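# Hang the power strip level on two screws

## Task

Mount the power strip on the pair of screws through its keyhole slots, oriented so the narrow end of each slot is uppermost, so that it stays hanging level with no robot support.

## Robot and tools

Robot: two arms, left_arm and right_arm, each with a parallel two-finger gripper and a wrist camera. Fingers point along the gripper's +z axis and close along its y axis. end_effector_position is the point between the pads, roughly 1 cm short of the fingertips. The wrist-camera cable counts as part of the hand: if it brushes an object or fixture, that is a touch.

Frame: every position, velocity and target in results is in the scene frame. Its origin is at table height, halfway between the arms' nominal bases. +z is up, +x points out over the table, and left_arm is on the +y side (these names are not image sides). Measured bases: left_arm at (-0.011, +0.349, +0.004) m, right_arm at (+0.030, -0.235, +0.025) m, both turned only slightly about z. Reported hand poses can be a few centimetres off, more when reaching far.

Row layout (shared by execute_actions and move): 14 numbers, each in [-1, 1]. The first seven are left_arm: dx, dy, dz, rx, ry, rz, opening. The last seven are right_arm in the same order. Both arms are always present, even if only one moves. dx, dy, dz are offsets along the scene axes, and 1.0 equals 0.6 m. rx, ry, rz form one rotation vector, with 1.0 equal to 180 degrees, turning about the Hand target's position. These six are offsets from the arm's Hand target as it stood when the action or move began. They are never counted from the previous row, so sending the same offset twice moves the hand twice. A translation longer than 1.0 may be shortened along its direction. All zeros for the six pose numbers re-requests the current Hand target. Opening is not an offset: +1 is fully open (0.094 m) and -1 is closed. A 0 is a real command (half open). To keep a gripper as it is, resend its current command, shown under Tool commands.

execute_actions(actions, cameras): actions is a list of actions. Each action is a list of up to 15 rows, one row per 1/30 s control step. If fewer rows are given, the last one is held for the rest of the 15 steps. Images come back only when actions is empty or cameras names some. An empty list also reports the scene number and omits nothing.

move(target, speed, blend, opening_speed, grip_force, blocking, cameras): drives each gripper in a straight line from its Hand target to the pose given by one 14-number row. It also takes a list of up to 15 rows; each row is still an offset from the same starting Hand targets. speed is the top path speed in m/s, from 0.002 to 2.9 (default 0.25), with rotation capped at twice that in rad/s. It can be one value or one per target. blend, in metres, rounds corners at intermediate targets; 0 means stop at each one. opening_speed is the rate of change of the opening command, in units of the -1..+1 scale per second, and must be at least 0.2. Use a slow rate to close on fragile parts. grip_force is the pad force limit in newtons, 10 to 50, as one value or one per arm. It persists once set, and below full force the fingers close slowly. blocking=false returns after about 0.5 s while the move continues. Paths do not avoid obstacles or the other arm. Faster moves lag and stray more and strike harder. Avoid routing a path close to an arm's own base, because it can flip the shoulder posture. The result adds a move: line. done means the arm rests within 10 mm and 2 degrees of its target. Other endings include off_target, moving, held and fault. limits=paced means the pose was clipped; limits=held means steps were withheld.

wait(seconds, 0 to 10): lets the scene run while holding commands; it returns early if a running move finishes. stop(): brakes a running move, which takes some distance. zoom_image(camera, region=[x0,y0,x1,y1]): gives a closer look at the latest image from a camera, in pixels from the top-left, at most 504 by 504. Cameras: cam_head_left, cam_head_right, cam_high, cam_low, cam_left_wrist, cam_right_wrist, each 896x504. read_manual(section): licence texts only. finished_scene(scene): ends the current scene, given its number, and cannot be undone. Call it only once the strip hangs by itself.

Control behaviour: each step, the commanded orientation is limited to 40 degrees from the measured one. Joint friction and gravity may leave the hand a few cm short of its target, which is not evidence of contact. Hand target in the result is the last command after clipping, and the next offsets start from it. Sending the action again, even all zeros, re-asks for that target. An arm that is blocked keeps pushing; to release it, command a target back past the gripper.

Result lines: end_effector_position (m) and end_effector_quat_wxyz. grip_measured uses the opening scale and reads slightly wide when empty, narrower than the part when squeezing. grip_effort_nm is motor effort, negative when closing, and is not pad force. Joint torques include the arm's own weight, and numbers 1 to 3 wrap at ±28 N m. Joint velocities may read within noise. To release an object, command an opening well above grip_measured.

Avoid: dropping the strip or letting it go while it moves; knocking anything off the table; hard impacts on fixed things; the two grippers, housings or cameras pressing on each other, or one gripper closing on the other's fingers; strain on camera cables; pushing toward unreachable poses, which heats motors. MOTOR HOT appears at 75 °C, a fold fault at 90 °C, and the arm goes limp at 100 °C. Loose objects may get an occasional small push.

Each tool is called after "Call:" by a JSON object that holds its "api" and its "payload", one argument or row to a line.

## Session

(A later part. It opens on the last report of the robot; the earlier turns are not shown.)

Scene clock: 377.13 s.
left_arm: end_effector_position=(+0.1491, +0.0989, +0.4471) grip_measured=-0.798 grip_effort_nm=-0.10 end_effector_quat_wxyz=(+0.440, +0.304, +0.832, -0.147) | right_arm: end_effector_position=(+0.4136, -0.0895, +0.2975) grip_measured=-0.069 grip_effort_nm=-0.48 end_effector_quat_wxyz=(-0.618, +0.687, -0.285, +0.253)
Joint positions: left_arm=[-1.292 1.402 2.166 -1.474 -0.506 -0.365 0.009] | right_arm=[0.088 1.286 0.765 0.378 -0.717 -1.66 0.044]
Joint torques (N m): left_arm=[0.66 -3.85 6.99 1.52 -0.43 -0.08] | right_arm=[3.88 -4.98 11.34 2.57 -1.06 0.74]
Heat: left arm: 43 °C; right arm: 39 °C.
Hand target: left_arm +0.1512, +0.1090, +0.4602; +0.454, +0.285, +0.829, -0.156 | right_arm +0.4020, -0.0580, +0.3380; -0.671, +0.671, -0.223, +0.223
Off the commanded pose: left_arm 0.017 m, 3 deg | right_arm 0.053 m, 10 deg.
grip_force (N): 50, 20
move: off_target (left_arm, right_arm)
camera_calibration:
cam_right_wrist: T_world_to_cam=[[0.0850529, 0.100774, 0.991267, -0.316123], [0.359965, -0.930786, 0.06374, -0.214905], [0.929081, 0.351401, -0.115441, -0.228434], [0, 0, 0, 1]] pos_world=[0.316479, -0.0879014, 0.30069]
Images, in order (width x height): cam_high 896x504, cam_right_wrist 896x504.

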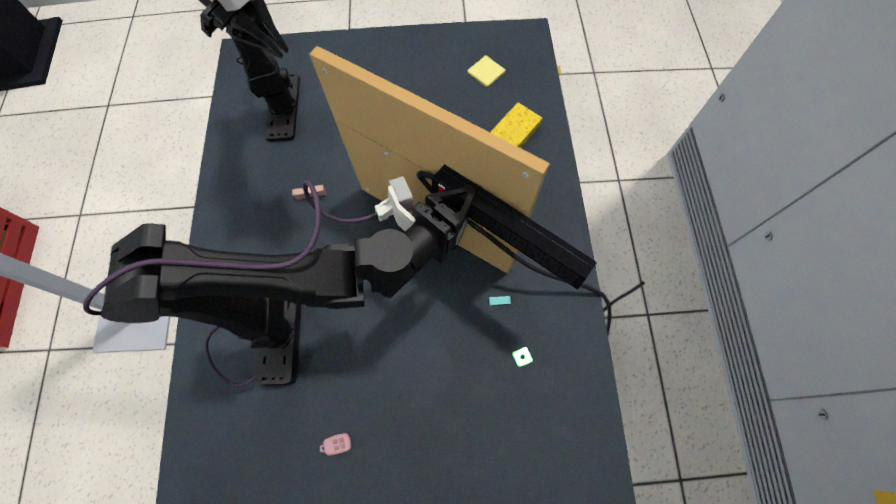

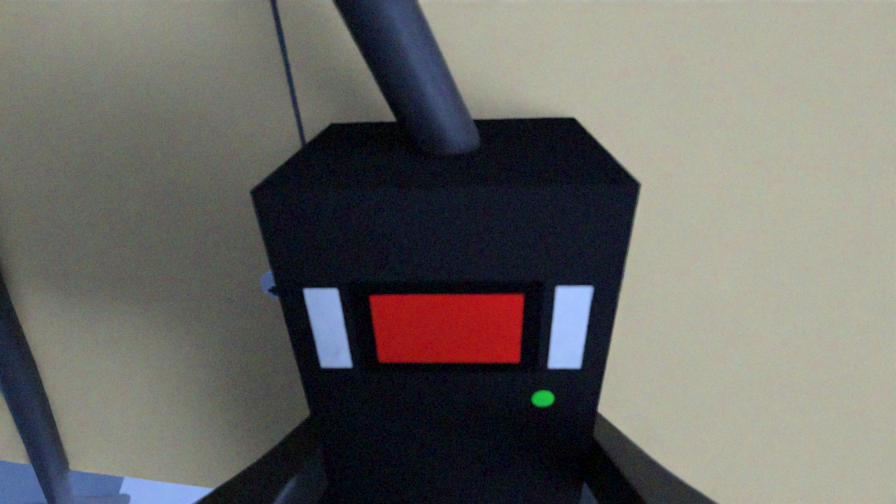

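Call:
{"api": "move", "payload": {
  "target": [
    [0,0,0,0,0,0,-0.8,-0.0333,-0.075,0.0333,0,0,0,-0.4],
    [0,0,0,0,0,0,-0.8,-0.12,-0.0033,0.07,0,0,0,-0.4],
    [0,0,0,0,0,0,-0.8,-0.245,0.1167,0.0533,0,0,0,-0.4]
  ],
  "speed": [0.1,0.15,0.15],
  "blend": [0.02,0.02,0],
  "grip_force": [50,50],
  "cameras": ["cam_high","cam_right_wrist","cam_left_wrist"]
}}

Scene clock: 383.13 s.
left_arm: end_effector_position=(+0.1491, +0.0989, +0.4471) grip_measured=-0.798 grip_effort_nm=-0.10 end_effector_quat_wxyz=(+0.440, +0.304, +0.832, -0.147) | right_arm: end_effector_position=(+0.2660, +0.0090, +0.3436) grip_measured=-0.096 grip_effort_nm=-1.03 end_effector_quat_wxyz=(-0.633, +0.699, -0.242, +0.228)
Joint positions: left_arm=[-1.292 1.402 2.166 -1.474 -0.506 -0.365 0.009] | right_arm=[0.718 0.826 0.703 0.027 -0.192 -1.601 0.042]
Joint torques (N m): left_arm=[0.66 -3.86 6.99 1.52 -0.43 -0.08] | right_arm=[1.2 -3.75 7.23 2.64 -0.27 0.29]
Motor temperatures (°C): left_arm=[26 29 43 36 27 27 26] | right_arm=[29 32 40 35 29 26 25]
Heat: left arm: 43 °C; right arm: 40 °C.
Hand target: left_arm +0.1512, +0.1090, +0.4602; +0.454, +0.285, +0.829, -0.156 | right_arm +0.2550, +0.0120, +0.3699; -0.671, +0.671, -0.223, +0.223
Off the commanded pose: left_arm 0.017 m, 3 deg | right_arm 0.029 m, 6 deg.
move: off_target (left_arm, right_arm)
camera_calibration:
cam_left_wrist: T_world_to_cam=[[-0.631762, -0.774818, -0.0230992, 0.180704], [-0.658131, 0.551888, -0.512136, 0.310422], [0.40956, -0.308346, -0.858594, 0.440559], [0, 0, 0, 1]] pos_world=[0.138026, 0.104539, 0.541413]
cam_right_wrist: T_world_to_cam=[[0.0523975, 0.108758, 0.992686, -0.351123], [0.45205, -0.888957, 0.0735324, -0.101399], [0.890453, 0.444891, -0.095743, -0.117947], [0, 0, 0, 1]] pos_world=[0.169261, 0.000521584, 0.344719]
Images, in order (width x height): cam_high 896x504, cam_left_wrist 896x504, cam_right_wrist 896x504.

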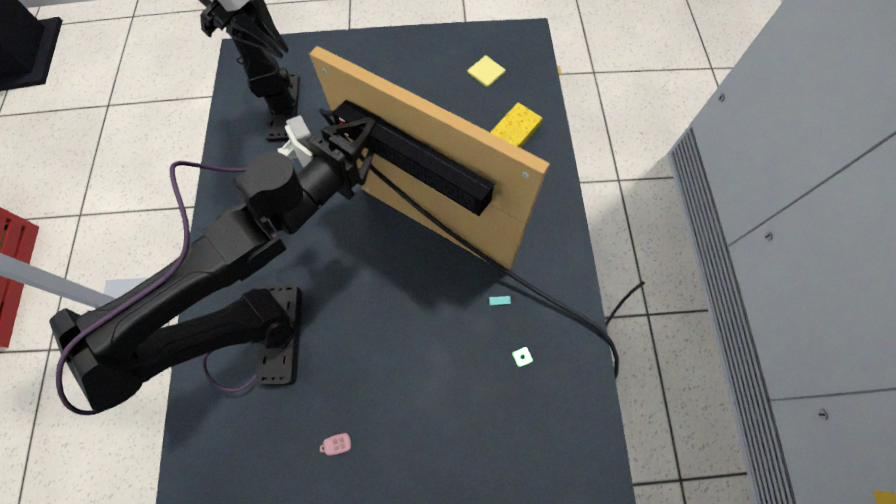

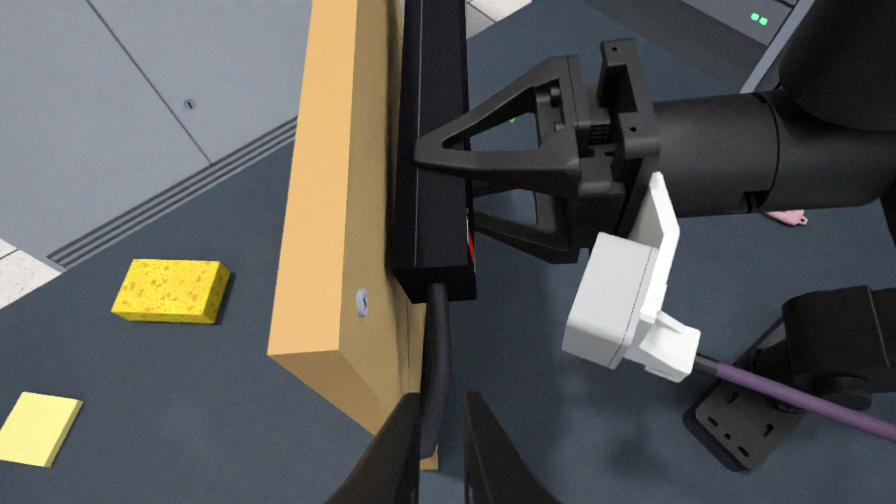

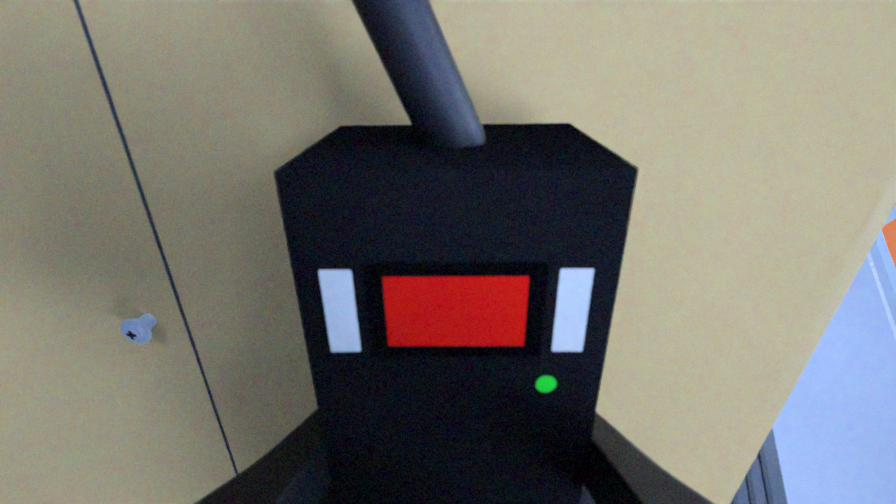

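Call:
{"api": "zoom_image", "payload": {
  "camera": "cam_right_wrist",
  "region": [90, 290, 190, 360]
}}

Call:
{"api": "zoom_image", "payload": {
  "camera": "cam_left_wrist",
  "region": [380, 240, 490, 310]
}}

Call:
{"api": "zoom_image", "payload": {
  "camera": "cam_left_wrist",
  "region": [380, 0, 490, 70]
}}

Scaled by 5.040 from the camera's 896x504 image, which has a finer 1280x720 frame.

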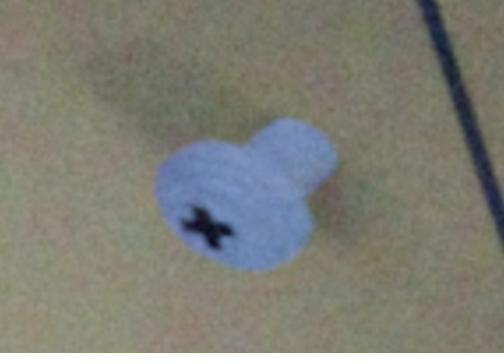

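Scaled by 4.582 from the camera's 896x504 image, which has a finer 1280x720 frame.

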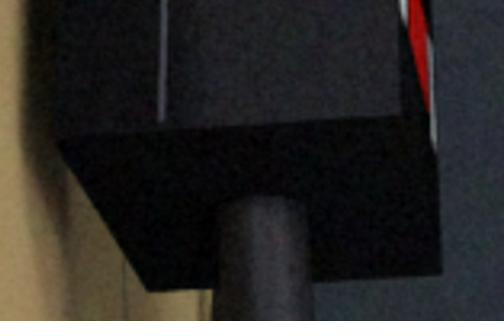

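Scaled by 4.582 from the camera's 896x504 image, which has a finer 1280x720 frame.

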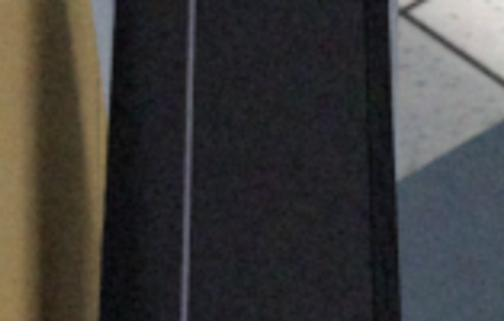

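Call:
{"api": "zoom_image", "payload": {
  "camera": "cam_left_wrist",
  "region": [290, 0, 420, 80]
}}

Call:
{"api": "zoom_image", "payload": {
  "camera": "cam_left_wrist",
  "region": [310, 280, 440, 360]
}}

Scaled by 3.877 from the camera's 896x504 image, which has a finer 1280x720 frame.

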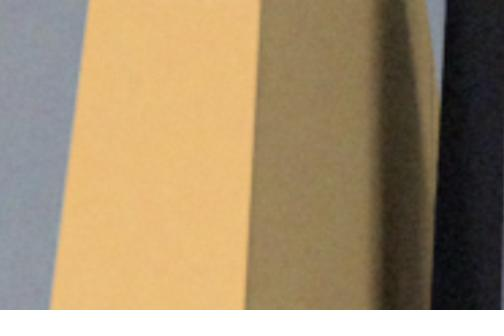

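Scaled by 3.877 from the camera's 896x504 image, which has a finer 1280x720 frame.

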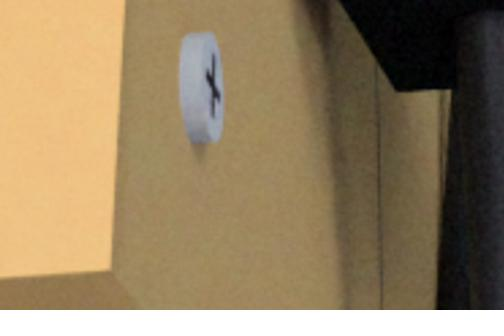

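Call:
{"api": "move", "payload": {
  "target": [0,0,0,0,0,0,-0.8,0,0,-0.08,0.0263,-0.0203,0.0139,-0.4],
  "speed": 0.1,
  "cameras": ["cam_right_wrist","cam_left_wrist"]
}}

Call:
{"api": "zoom_image", "payload": {
  "camera": "cam_right_wrist",
  "region": [130, 290, 250, 374]
}}

Scene clock: 394.80 s.
left_arm: end_effector_position=(+0.1491, +0.0989, +0.4471) grip_measured=-0.798 grip_effort_nm=-0.10 end_effector_quat_wxyz=(+0.440, +0.304, +0.832, -0.147) | right_arm: end_effector_position=(+0.2622, +0.0070, +0.2930) grip_measured=-0.096 grip_effort_nm=-1.03 end_effector_quat_wxyz=(+0.667, -0.674, +0.220, -0.227)
Joint positions: left_arm=[-1.292 1.402 2.166 -1.474 -0.506 -0.365 0.009] | right_arm=[0.683 0.813 0.412 0.395 -0.263 -1.585 0.042]
Joint torques (N m): left_arm=[0.66 -3.85 6.99 1.52 -0.44 -0.08] | right_arm=[0.2 -1.47 7.3 3.03 -0.47 0.44]
Heat: left arm: 43 °C; right arm: 40 °C.
Hand target: left_arm +0.1512, +0.1090, +0.4602; +0.454, +0.285, +0.829, -0.156 | right_arm +0.2551, +0.0120, +0.3218; +0.710, -0.640, +0.196, -0.220
Off the commanded pose: left_arm 0.017 m, 3 deg | right_arm 0.030 m, 7 deg.
move: off_target (left_arm, right_arm)
camera_calibration:
cam_left_wrist: T_world_to_cam=[[-0.631762, -0.774818, -0.0230992, 0.180704], [-0.658131, 0.551888, -0.512136, 0.310422], [0.40956, -0.308346, -0.858594, 0.440559], [0, 0, 0, 1]] pos_world=[0.138026, 0.104539, 0.541413]
cam_right_wrist: T_world_to_cam=[[-0.00416822, 0.0417653, 0.999119, -0.287022], [0.480264, -0.876273, 0.0386337, -0.0949493], [0.877114, 0.480001, -0.0164058, -0.138497], [0, 0, 0, 1]] pos_world=[0.165882, -0.00473502, 0.288165]
Images, in order (width x height): cam_left_wrist 896x504, cam_right_wrist 896x504.

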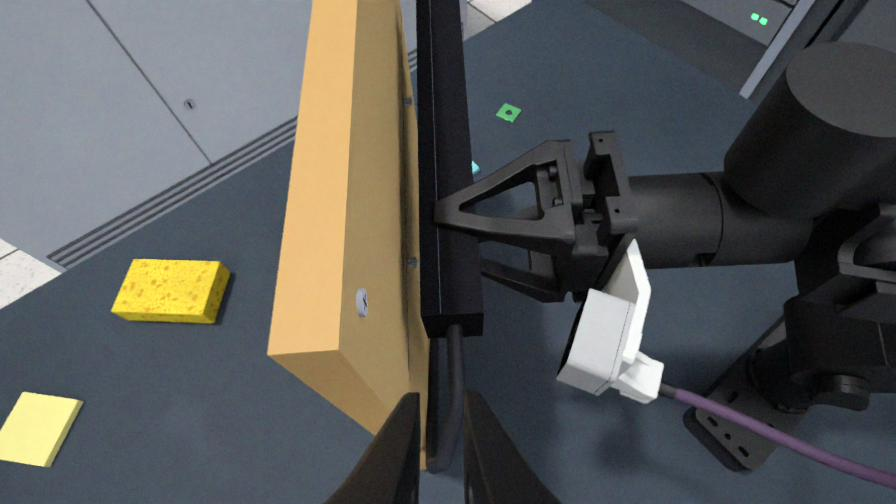

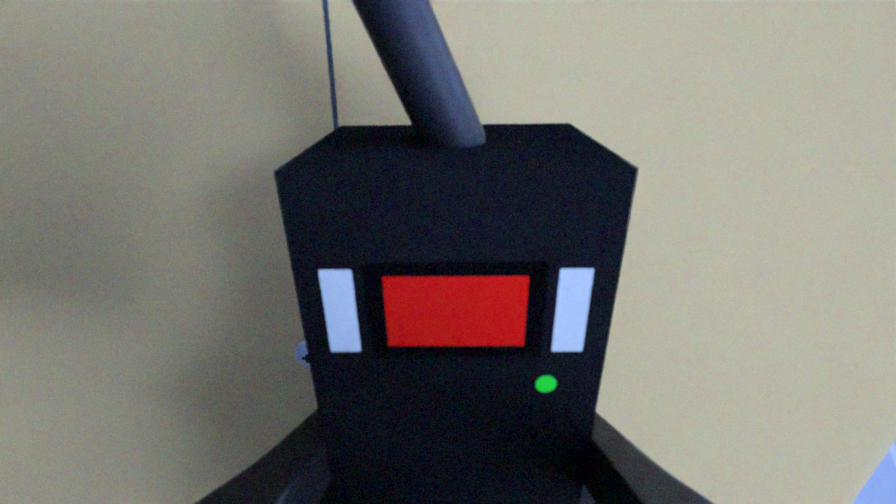

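Scaled by 4.200 from the camera's 896x504 image, which has a finer 1280x720 frame.

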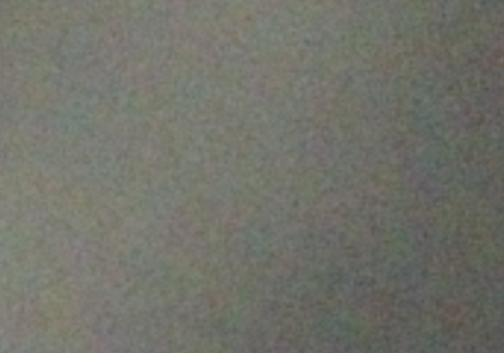

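Call:
{"api": "zoom_image", "payload": {
  "camera": "cam_right_wrist",
  "region": [280, 330, 330, 376]
}}

Call:
{"api": "zoom_image", "payload": {
  "camera": "cam_left_wrist",
  "region": [395, 245, 435, 285]
}}

Call:
{"api": "zoom_image", "payload": {
  "camera": "cam_left_wrist",
  "region": [395, 80, 435, 120]
}}

Call:
{"api": "zoom_image", "payload": {
  "camera": "cam_left_wrist",
  "region": [410, 295, 490, 345]
}}

Scaled by 10.080 from the camera's 896x504 image, which has a finer 1280x720 frame.

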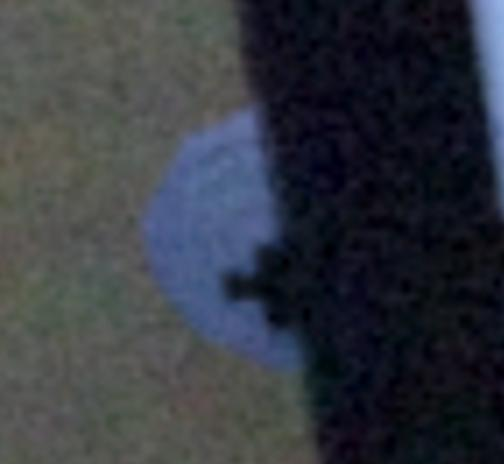

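Scaled by 12.600 from the camera's 896x504 image, which has a finer 1280x720 frame.

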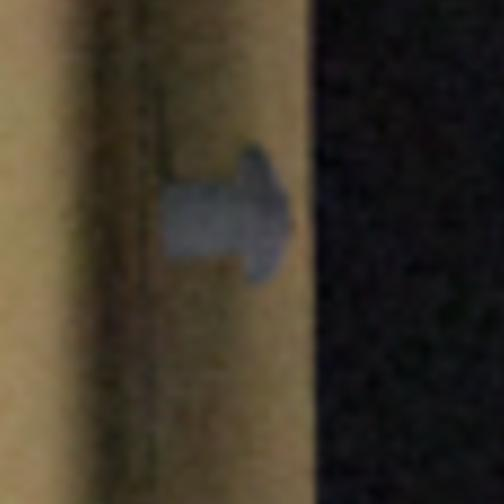

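Scaled by 12.600 from the camera's 896x504 image, which has a finer 1280x720 frame.

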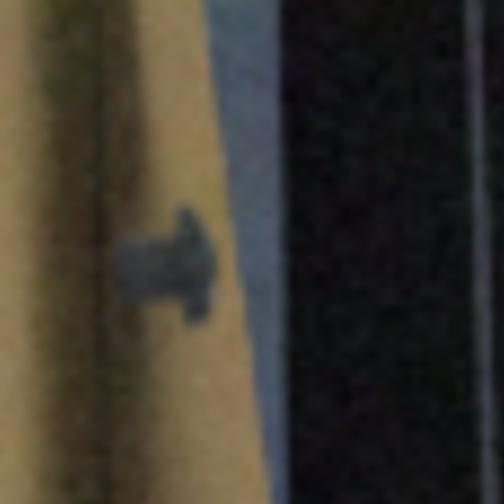

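Scaled by 6.300 from the camera's 896x504 image, which has a finer 1280x720 frame.

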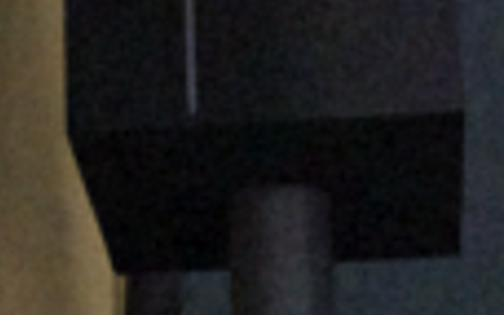

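Call:
{"api": "move", "payload": {
  "target": [0,0,0,0,0,0,-0.8,-0.0053,-0.0168,-0.0583,0,0,0,-0.4],
  "speed": 0.08,
  "cameras": ["cam_right_wrist","cam_left_wrist"]
}}

Call:
{"api": "zoom_image", "payload": {
  "camera": "cam_left_wrist",
  "region": [395, 240, 435, 280]
}}

Call:
{"api": "zoom_image", "payload": {
  "camera": "cam_left_wrist",
  "region": [395, 80, 435, 120]
}}

Call:
{"api": "zoom_image", "payload": {
  "camera": "cam_left_wrist",
  "region": [405, 290, 485, 340]
}}

Call:
{"api": "zoom_image", "payload": {
  "camera": "cam_left_wrist",
  "region": [395, 0, 475, 60]
}}

Scene clock: 416.70 s.
left_arm: end_effector_position=(+0.1491, +0.0989, +0.4471) grip_measured=-0.798 grip_effort_nm=-0.10 end_effector_quat_wxyz=(+0.440, +0.304, +0.832, -0.147) | right_arm: end_effector_position=(+0.2587, -0.0021, +0.2613) grip_measured=-0.096 grip_effort_nm=-1.03 end_effector_quat_wxyz=(+0.672, -0.670, +0.221, -0.225)
Joint positions: left_arm=[-1.292 1.402 2.166 -1.474 -0.506 -0.365 0.009] | right_arm=[0.647 0.813 0.271 0.547 -0.302 -1.574 0.042]
Joint torques (N m): left_arm=[0.66 -3.85 6.99 1.52 -0.44 -0.08] | right_arm=[-0.03 -1.21 6.94 2.92 -0.42 0.3]
Heat: left arm: 43 °C; right arm: 39 °C.
Hand target: left_arm +0.1512, +0.1090, +0.4602; +0.454, +0.285, +0.829, -0.156 | right_arm +0.2519, +0.0020, +0.2868; +0.710, -0.640, +0.196, -0.220
Off the commanded pose: left_arm 0.017 m, 3 deg | right_arm 0.027 m, 6 deg.
move: off_target (left_arm, right_arm)
camera_calibration:
cam_left_wrist: T_world_to_cam=[[-0.631762, -0.774818, -0.0230992, 0.180704], [-0.658131, 0.551888, -0.512136, 0.310422], [0.40956, -0.308346, -0.858594, 0.440559], [0, 0, 0, 1]] pos_world=[0.138026, 0.104539, 0.541413]
cam_right_wrist: T_world_to_cam=[[-0.00457444, 0.0282281, 0.999591, -0.254995], [0.482571, -0.875443, 0.0269306, -0.0976498], [0.875845, 0.482497, -0.00961743, -0.13305], [0, 0, 0, 1]] pos_world=[0.162488, -0.0140923, 0.256241]
Images, in order (width x height): cam_left_wrist 896x504, cam_right_wrist 896x504.

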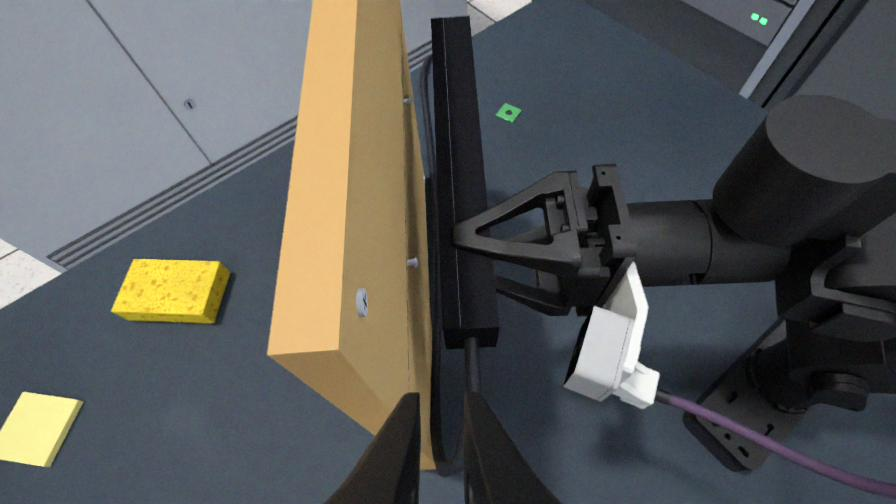

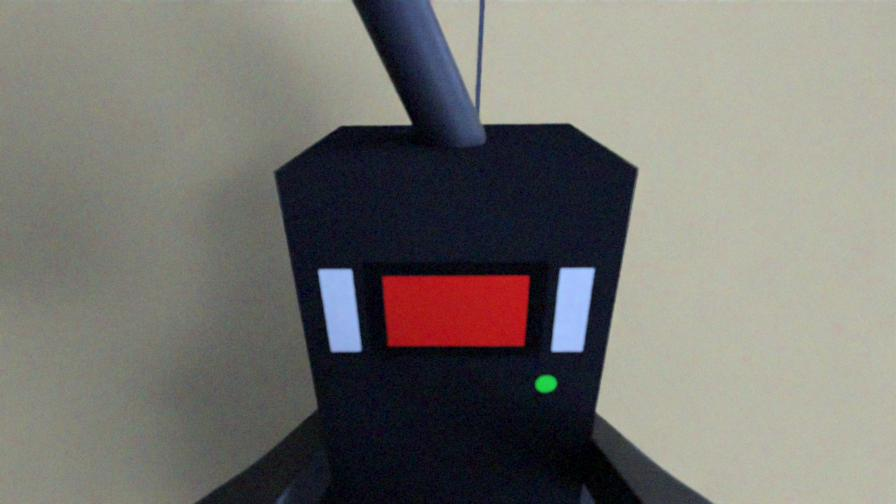

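Scaled by 12.600 from the camera's 896x504 image, which has a finer 1280x720 frame.

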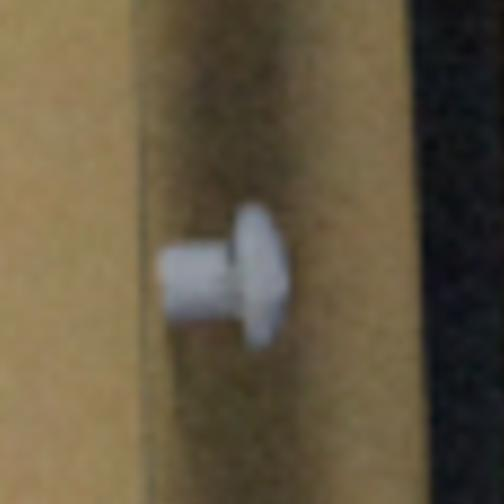

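Scaled by 12.600 from the camera's 896x504 image, which has a finer 1280x720 frame.

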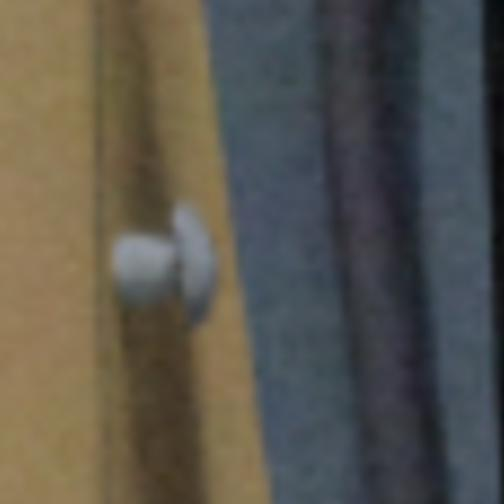

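Scaled by 6.300 from the camera's 896x504 image, which has a finer 1280x720 frame.

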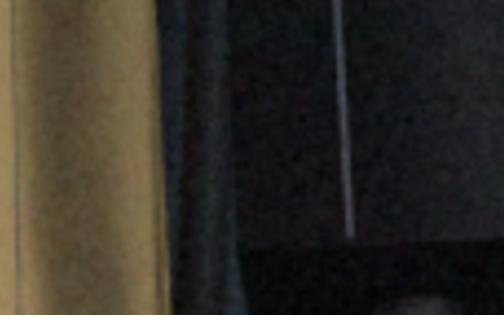

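Scaled by 6.300 from the camera's 896x504 image, which has a finer 1280x720 frame.

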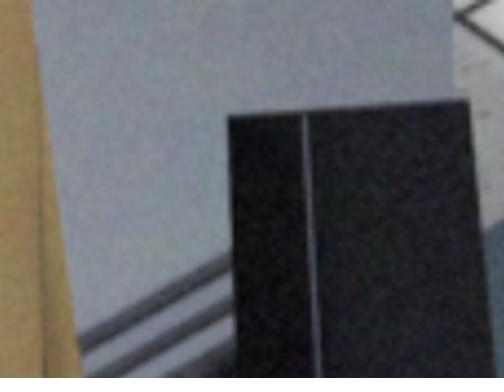

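Call:
{"api": "move", "payload": {
  "target": [0,0,0,0,0,0,-0.8,0.0120,0.0097,-0.0095,0,0,0.0075,-0.4],
  "speed": 0.05,
  "cameras": ["cam_right_wrist","cam_left_wrist"]
}}

Call:
{"api": "zoom_image", "payload": {
  "camera": "cam_left_wrist",
  "region": [400, 240, 440, 280]
}}

Call:
{"api": "zoom_image", "payload": {
  "camera": "cam_left_wrist",
  "region": [395, 80, 435, 120]
}}

Call:
{"api": "zoom_image", "payload": {
  "camera": "cam_left_wrist",
  "region": [420, 305, 460, 345]
}}

Call:
{"api": "zoom_image", "payload": {
  "camera": "cam_left_wrist",
  "region": [410, 0, 450, 40]
}}

Scene clock: 430.30 s.
left_arm: end_effector_position=(+0.1491, +0.0989, +0.4471) grip_measured=-0.798 grip_effort_nm=-0.10 end_effector_quat_wxyz=(+0.440, +0.304, +0.832, -0.147) | right_arm: end_effector_position=(+0.2655, +0.0042, +0.2566) grip_measured=-0.096 grip_effort_nm=-1.03 end_effector_quat_wxyz=(+0.677, -0.671, +0.213, -0.215)
Joint positions: left_arm=[-1.292 1.402 2.166 -1.474 -0.506 -0.365 0.009] | right_arm=[0.626 0.907 0.271 0.646 -0.35 -1.568 0.042]
Joint torques (N m): left_arm=[0.66 -3.85 6.99 1.52 -0.43 -0.08] | right_arm=[0.05 -1.58 6.68 2.86 -0.37 0.35]
Motor temperatures (°C): left_arm=[26 28 43 36 27 27 26] | right_arm=[28 30 39 41 28 26 26]
Heat: left arm: 43 °C; right arm: 41 °C.
Hand target: left_arm +0.1512, +0.1090, +0.4602; +0.454, +0.285, +0.829, -0.156 | right_arm +0.2591, +0.0078, +0.2812; +0.712, -0.642, +0.189, -0.212
Off the commanded pose: left_arm 0.017 m, 3 deg | right_arm 0.026 m, 6 deg.
move: off_target (left_arm, right_arm)
camera_calibration:
cam_left_wrist: T_world_to_cam=[[-0.631762, -0.774818, -0.0230992, 0.180704], [-0.658131, 0.551888, -0.512136, 0.310422], [0.40956, -0.308346, -0.858594, 0.440559], [0, 0, 0, 1]] pos_world=[0.138026, 0.104539, 0.541413]
cam_right_wrist: T_world_to_cam=[[-0.0051416, 0.0214777, 0.999756, -0.250377], [0.505524, -0.862554, 0.0211301, -0.099843], [0.862798, 0.505509, -0.00642258, -0.139487], [0, 0, 0, 1]] pos_world=[0.169534, -0.0102308, 0.251529]
Images, in order (width x height): cam_left_wrist 896x504, cam_right_wrist 896x504.

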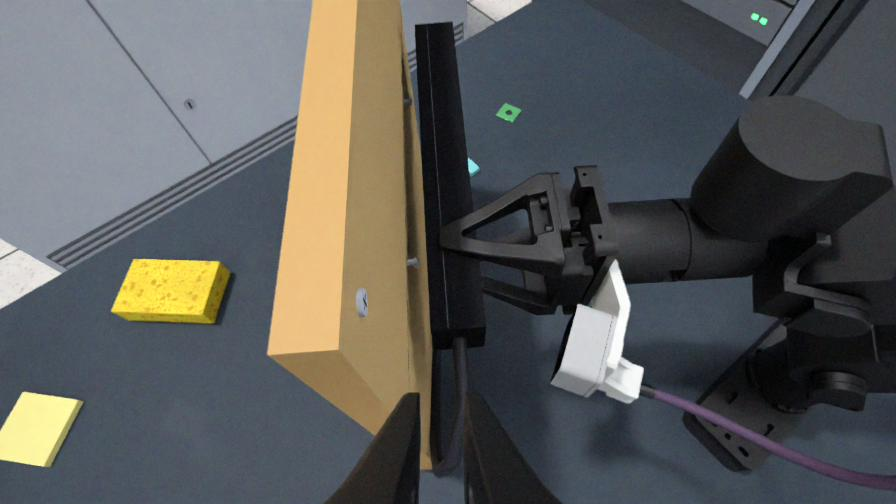

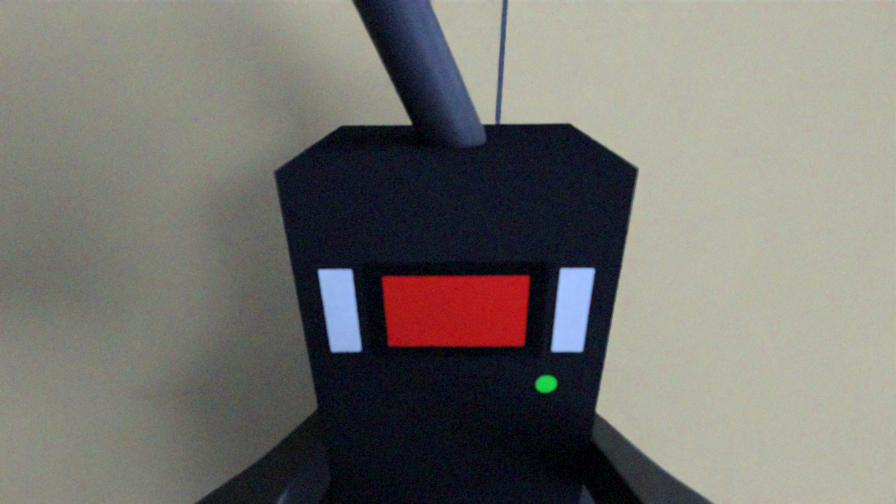

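Scaled by 12.600 from the camera's 896x504 image, which has a finer 1280x720 frame.

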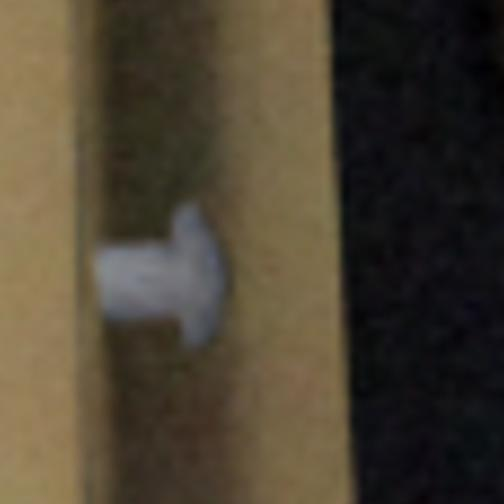

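Scaled by 12.600 from the camera's 896x504 image, which has a finer 1280x720 frame.

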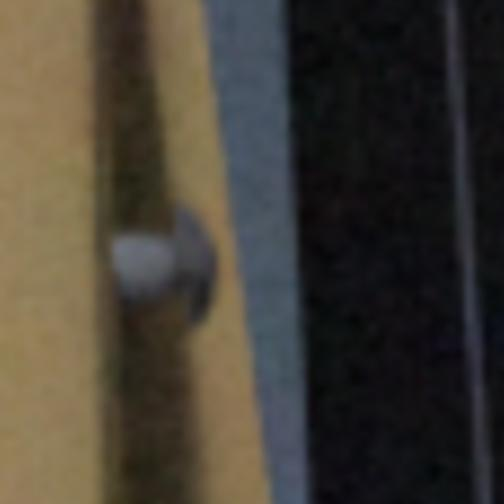

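Scaled by 12.600 from the camera's 896x504 image, which has a finer 1280x720 frame.

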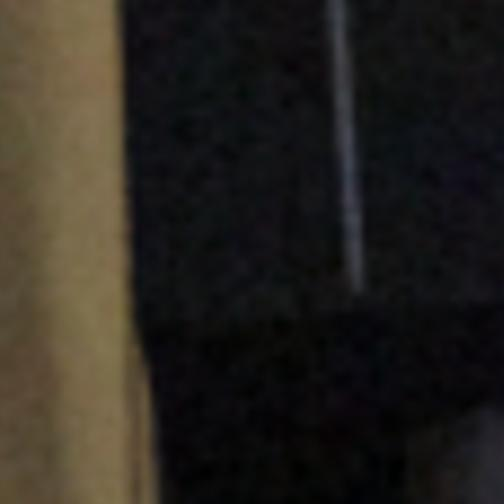

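Scaled by 12.600 from the camera's 896x504 image, which has a finer 1280x720 frame.

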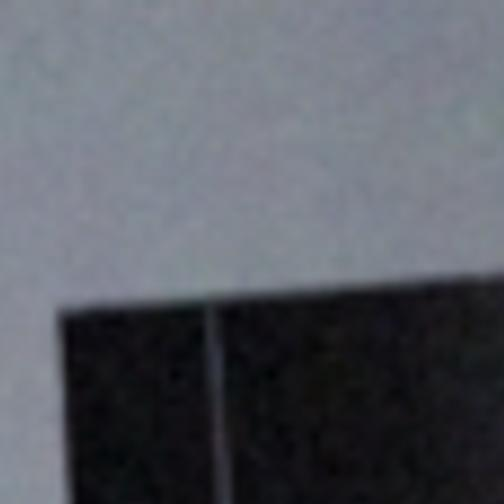

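Call:
{"api": "zoom_image", "payload": {
  "camera": "cam_left_wrist",
  "region": [460, 305, 500, 345]
}}

Call:
{"api": "zoom_image", "payload": {
  "camera": "cam_left_wrist",
  "region": [425, 0, 465, 40]
}}

Call:
{"api": "zoom_image", "payload": {
  "camera": "cam_right_wrist",
  "region": [440, 0, 560, 130]
}}

Scaled by 12.600 from the camera's 896x504 image, which has a finer 1280x720 frame.

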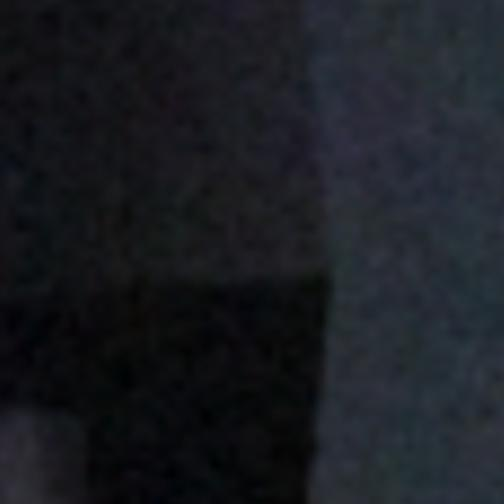

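Scaled by 12.600 from the camera's 896x504 image, which has a finer 1280x720 frame.

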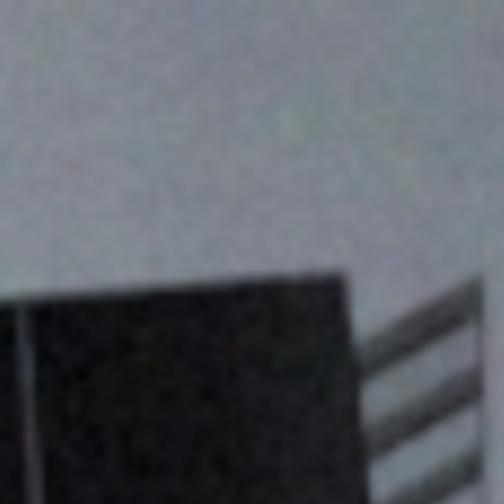

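Scaled by 3.877 from the camera's 896x504 image, which has a finer 1280x720 frame.

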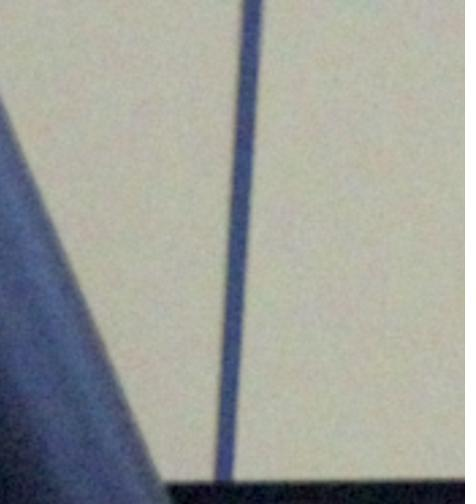

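Call:
{"api": "move", "payload": {
  "target": [
    [0,0,0,0,0,0,-0.8,0.0005,0.0,0,0.0045,0.0064,0,-0.4],
    [0,0,0,0,0,0,-0.8,0.0093,0.0118,0,0.0045,0.0064,0,-0.4]
  ],
  "speed": [0.03,0.03],
  "cameras": ["cam_right_wrist","cam_left_wrist"]
}}

Call:
{"api": "zoom_image", "payload": {
  "camera": "cam_left_wrist",
  "region": [400, 240, 440, 280]
}}

Call:
{"api": "zoom_image", "payload": {
  "camera": "cam_left_wrist",
  "region": [395, 80, 435, 120]
}}

Call:
{"api": "zoom_image", "payload": {
  "camera": "cam_left_wrist",
  "region": [410, 305, 450, 345]
}}

Call:
{"api": "zoom_image", "payload": {
  "camera": "cam_left_wrist",
  "region": [400, 0, 440, 40]
}}

Scene clock: 450.60 s.
left_arm: end_effector_position=(+0.1491, +0.0989, +0.4471) grip_measured=-0.798 grip_effort_nm=-0.10 end_effector_quat_wxyz=(+0.440, +0.304, +0.832, -0.147) | right_arm: end_effector_position=(+0.2695, +0.0085, +0.2502) grip_measured=-0.096 grip_effort_nm=-1.03 end_effector_quat_wxyz=(+0.677, -0.671, +0.223, -0.203)
Joint positions: left_arm=[-1.292 1.402 2.166 -1.474 -0.506 -0.365 0.009] | right_arm=[0.63 0.962 0.271 0.691 -0.35 -1.542 0.042]
Joint torques (N m): left_arm=[0.66 -3.86 6.99 1.52 -0.43 -0.09] | right_arm=[1.11 -2 7.92 2.92 -0.22 0.31]
Heat: left arm: 43 °C; right arm: 41 °C.
Hand target: left_arm +0.1512, +0.1090, +0.4602; +0.454, +0.285, +0.829, -0.156 | right_arm +0.2646, +0.0149, +0.2813; +0.715, -0.639, +0.197, -0.204
Off the commanded pose: left_arm 0.017 m, 3 deg | right_arm 0.032 m, 6 deg.
move: off_target (left_arm, right_arm)
camera_calibration:
cam_left_wrist: T_world_to_cam=[[-0.631762, -0.774818, -0.0230992, 0.180704], [-0.658131, 0.551888, -0.512136, 0.310422], [0.40956, -0.308346, -0.858594, 0.440559], [0, 0, 0, 1]] pos_world=[0.138026, 0.104539, 0.541413]
cam_right_wrist: T_world_to_cam=[[0.0244547, 0.0119634, 0.999629, -0.251843], [0.509192, -0.86065, -0.00215662, -0.0932577], [0.860306, 0.509056, -0.0271386, -0.139381], [0, 0, 0, 1]] pos_world=[0.173555, -0.00629677, 0.247766]
Images, in order (width x height): cam_left_wrist 896x504, cam_right_wrist 896x504.

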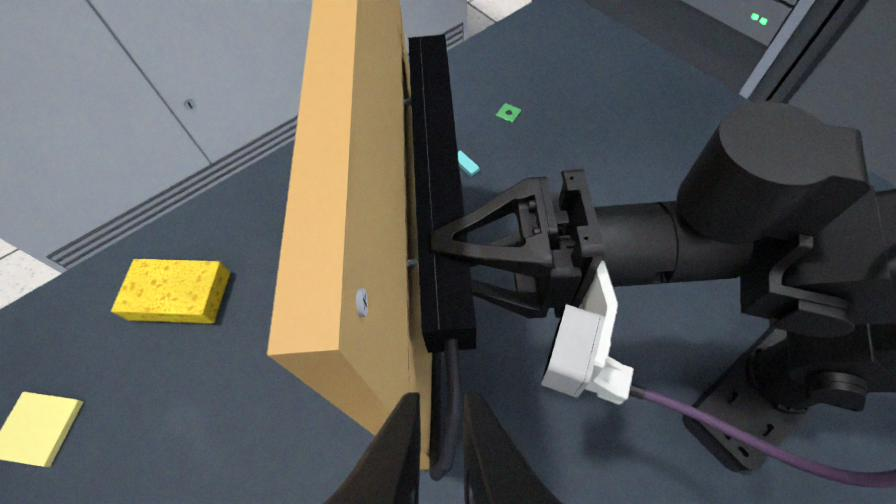

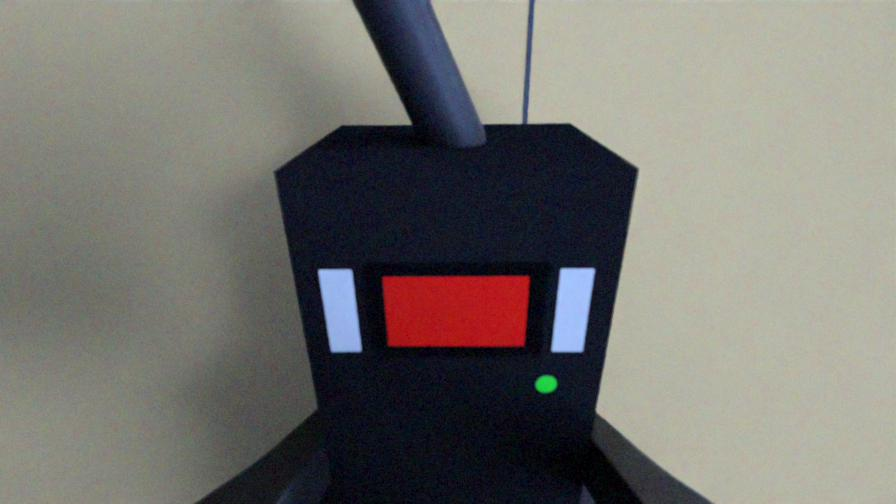

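Scaled by 12.600 from the camera's 896x504 image, which has a finer 1280x720 frame.

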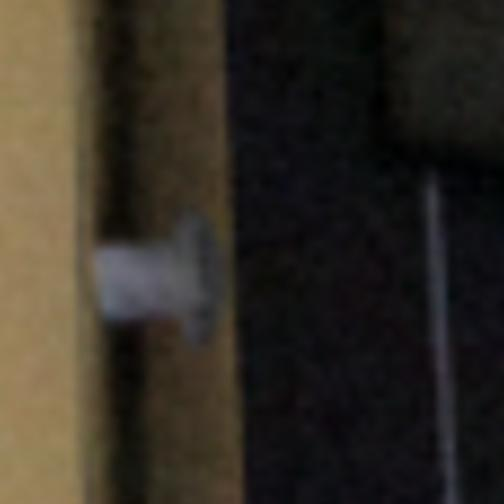

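Scaled by 12.600 from the camera's 896x504 image, which has a finer 1280x720 frame.

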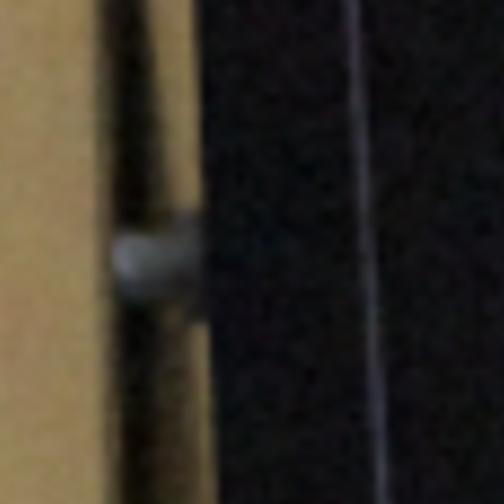

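Scaled by 12.600 from the camera's 896x504 image, which has a finer 1280x720 frame.

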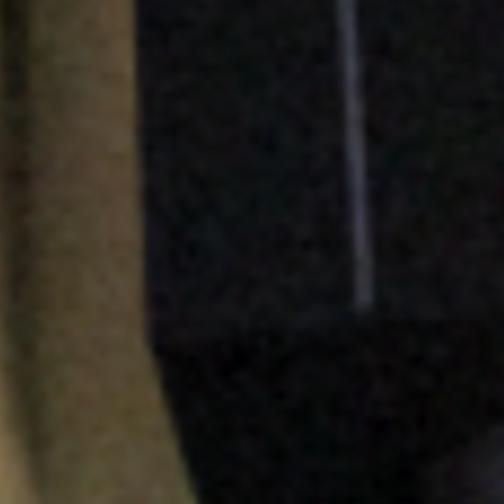

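Scaled by 12.600 from the camera's 896x504 image, which has a finer 1280x720 frame.

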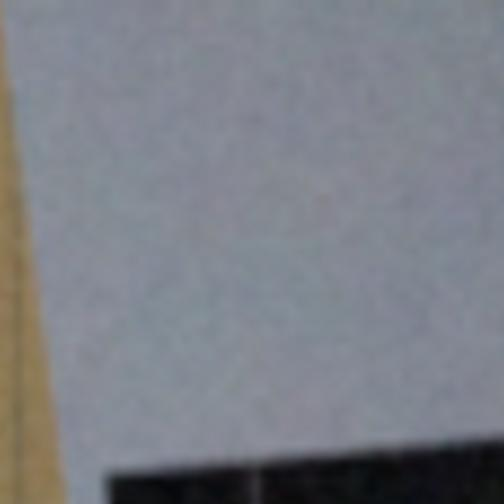

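Call:
{"api": "move", "payload": {
  "target": [0,0,0,0,0,0,-0.8,-0.0050,-0.0070,0.02,0,0,-0.0025,-0.4],
  "speed": 0.04,
  "cameras": []
}}

Scene clock: 454.53 s.
left_arm: end_effector_position=(+0.1491, +0.0989, +0.4471) grip_measured=-0.798 grip_effort_nm=-0.10 end_effector_quat_wxyz=(+0.440, +0.304, +0.832, -0.147) | right_arm: end_effector_position=(+0.2663, +0.0051, +0.2495) grip_measured=-0.096 grip_effort_nm=-1.03 end_effector_quat_wxyz=(+0.672, -0.675, +0.228, -0.201)
Joint positions: left_arm=[-1.292 1.402 2.166 -1.474 -0.506 -0.365 0.009] | right_arm=[0.63 0.917 0.271 0.63 -0.344 -1.542 0.042]
Joint torques (N m): left_arm=[0.65 -3.86 6.99 1.53 -0.44 -0.08] | right_arm=[0.98 -4.07 10.41 2.61 -0.25 0.29]
Heat: left arm: 43 °C; right arm: 41 °C.
Hand target: left_arm +0.1512, +0.1090, +0.4602; +0.454, +0.285, +0.829, -0.156 | right_arm +0.2616, +0.0107, +0.2932; +0.714, -0.638, +0.200, -0.207
Off the commanded pose: left_arm 0.017 m, 3 deg | right_arm 0.044 m, 7 deg.
move: off_target (left_arm, right_arm)
No camera images: "cameras" was empty.

Call:
{"api": "move", "payload": {
  "target": [0,0,0,0,0,0,-0.8,0.0,0.0,0.02,0,0,0,-0.4],
  "speed": 0.04,
  "cameras": []
}}

Scene clock: 456.07 s.
left_arm: end_effector_position=(+0.1491, +0.0989, +0.4471) grip_measured=-0.798 grip_effort_nm=-0.10 end_effector_quat_wxyz=(+0.440, +0.304, +0.832, -0.147) | right_arm: end_effector_position=(+0.2660, +0.0046, +0.2572) grip_measured=-0.096 grip_effort_nm=-1.03 end_effector_quat_wxyz=(+0.670, -0.677, +0.230, -0.200)
Joint positions: left_arm=[-1.292 1.402 2.166 -1.474 -0.506 -0.365 0.009] | right_arm=[0.63 0.886 0.303 0.558 -0.343 -1.542 0.042]
Joint torques (N m): left_arm=[0.66 -3.86 6.99 1.52 -0.43 -0.08] | right_arm=[0.81 -3.62 11.14 2.62 -0.24 0.29]
Heat: left arm: 43 °C; right arm: 41 °C.
Hand target: left_arm +0.1512, +0.1090, +0.4602; +0.454, +0.285, +0.829, -0.156 | right_arm +0.2617, +0.0107, +0.3053; +0.714, -0.638, +0.200, -0.207
Off the commanded pose: left_arm 0.017 m, 3 deg | right_arm 0.049 m, 8 deg.
move: off_target (left_arm, right_arm)
No camera images: "cameras" was empty.


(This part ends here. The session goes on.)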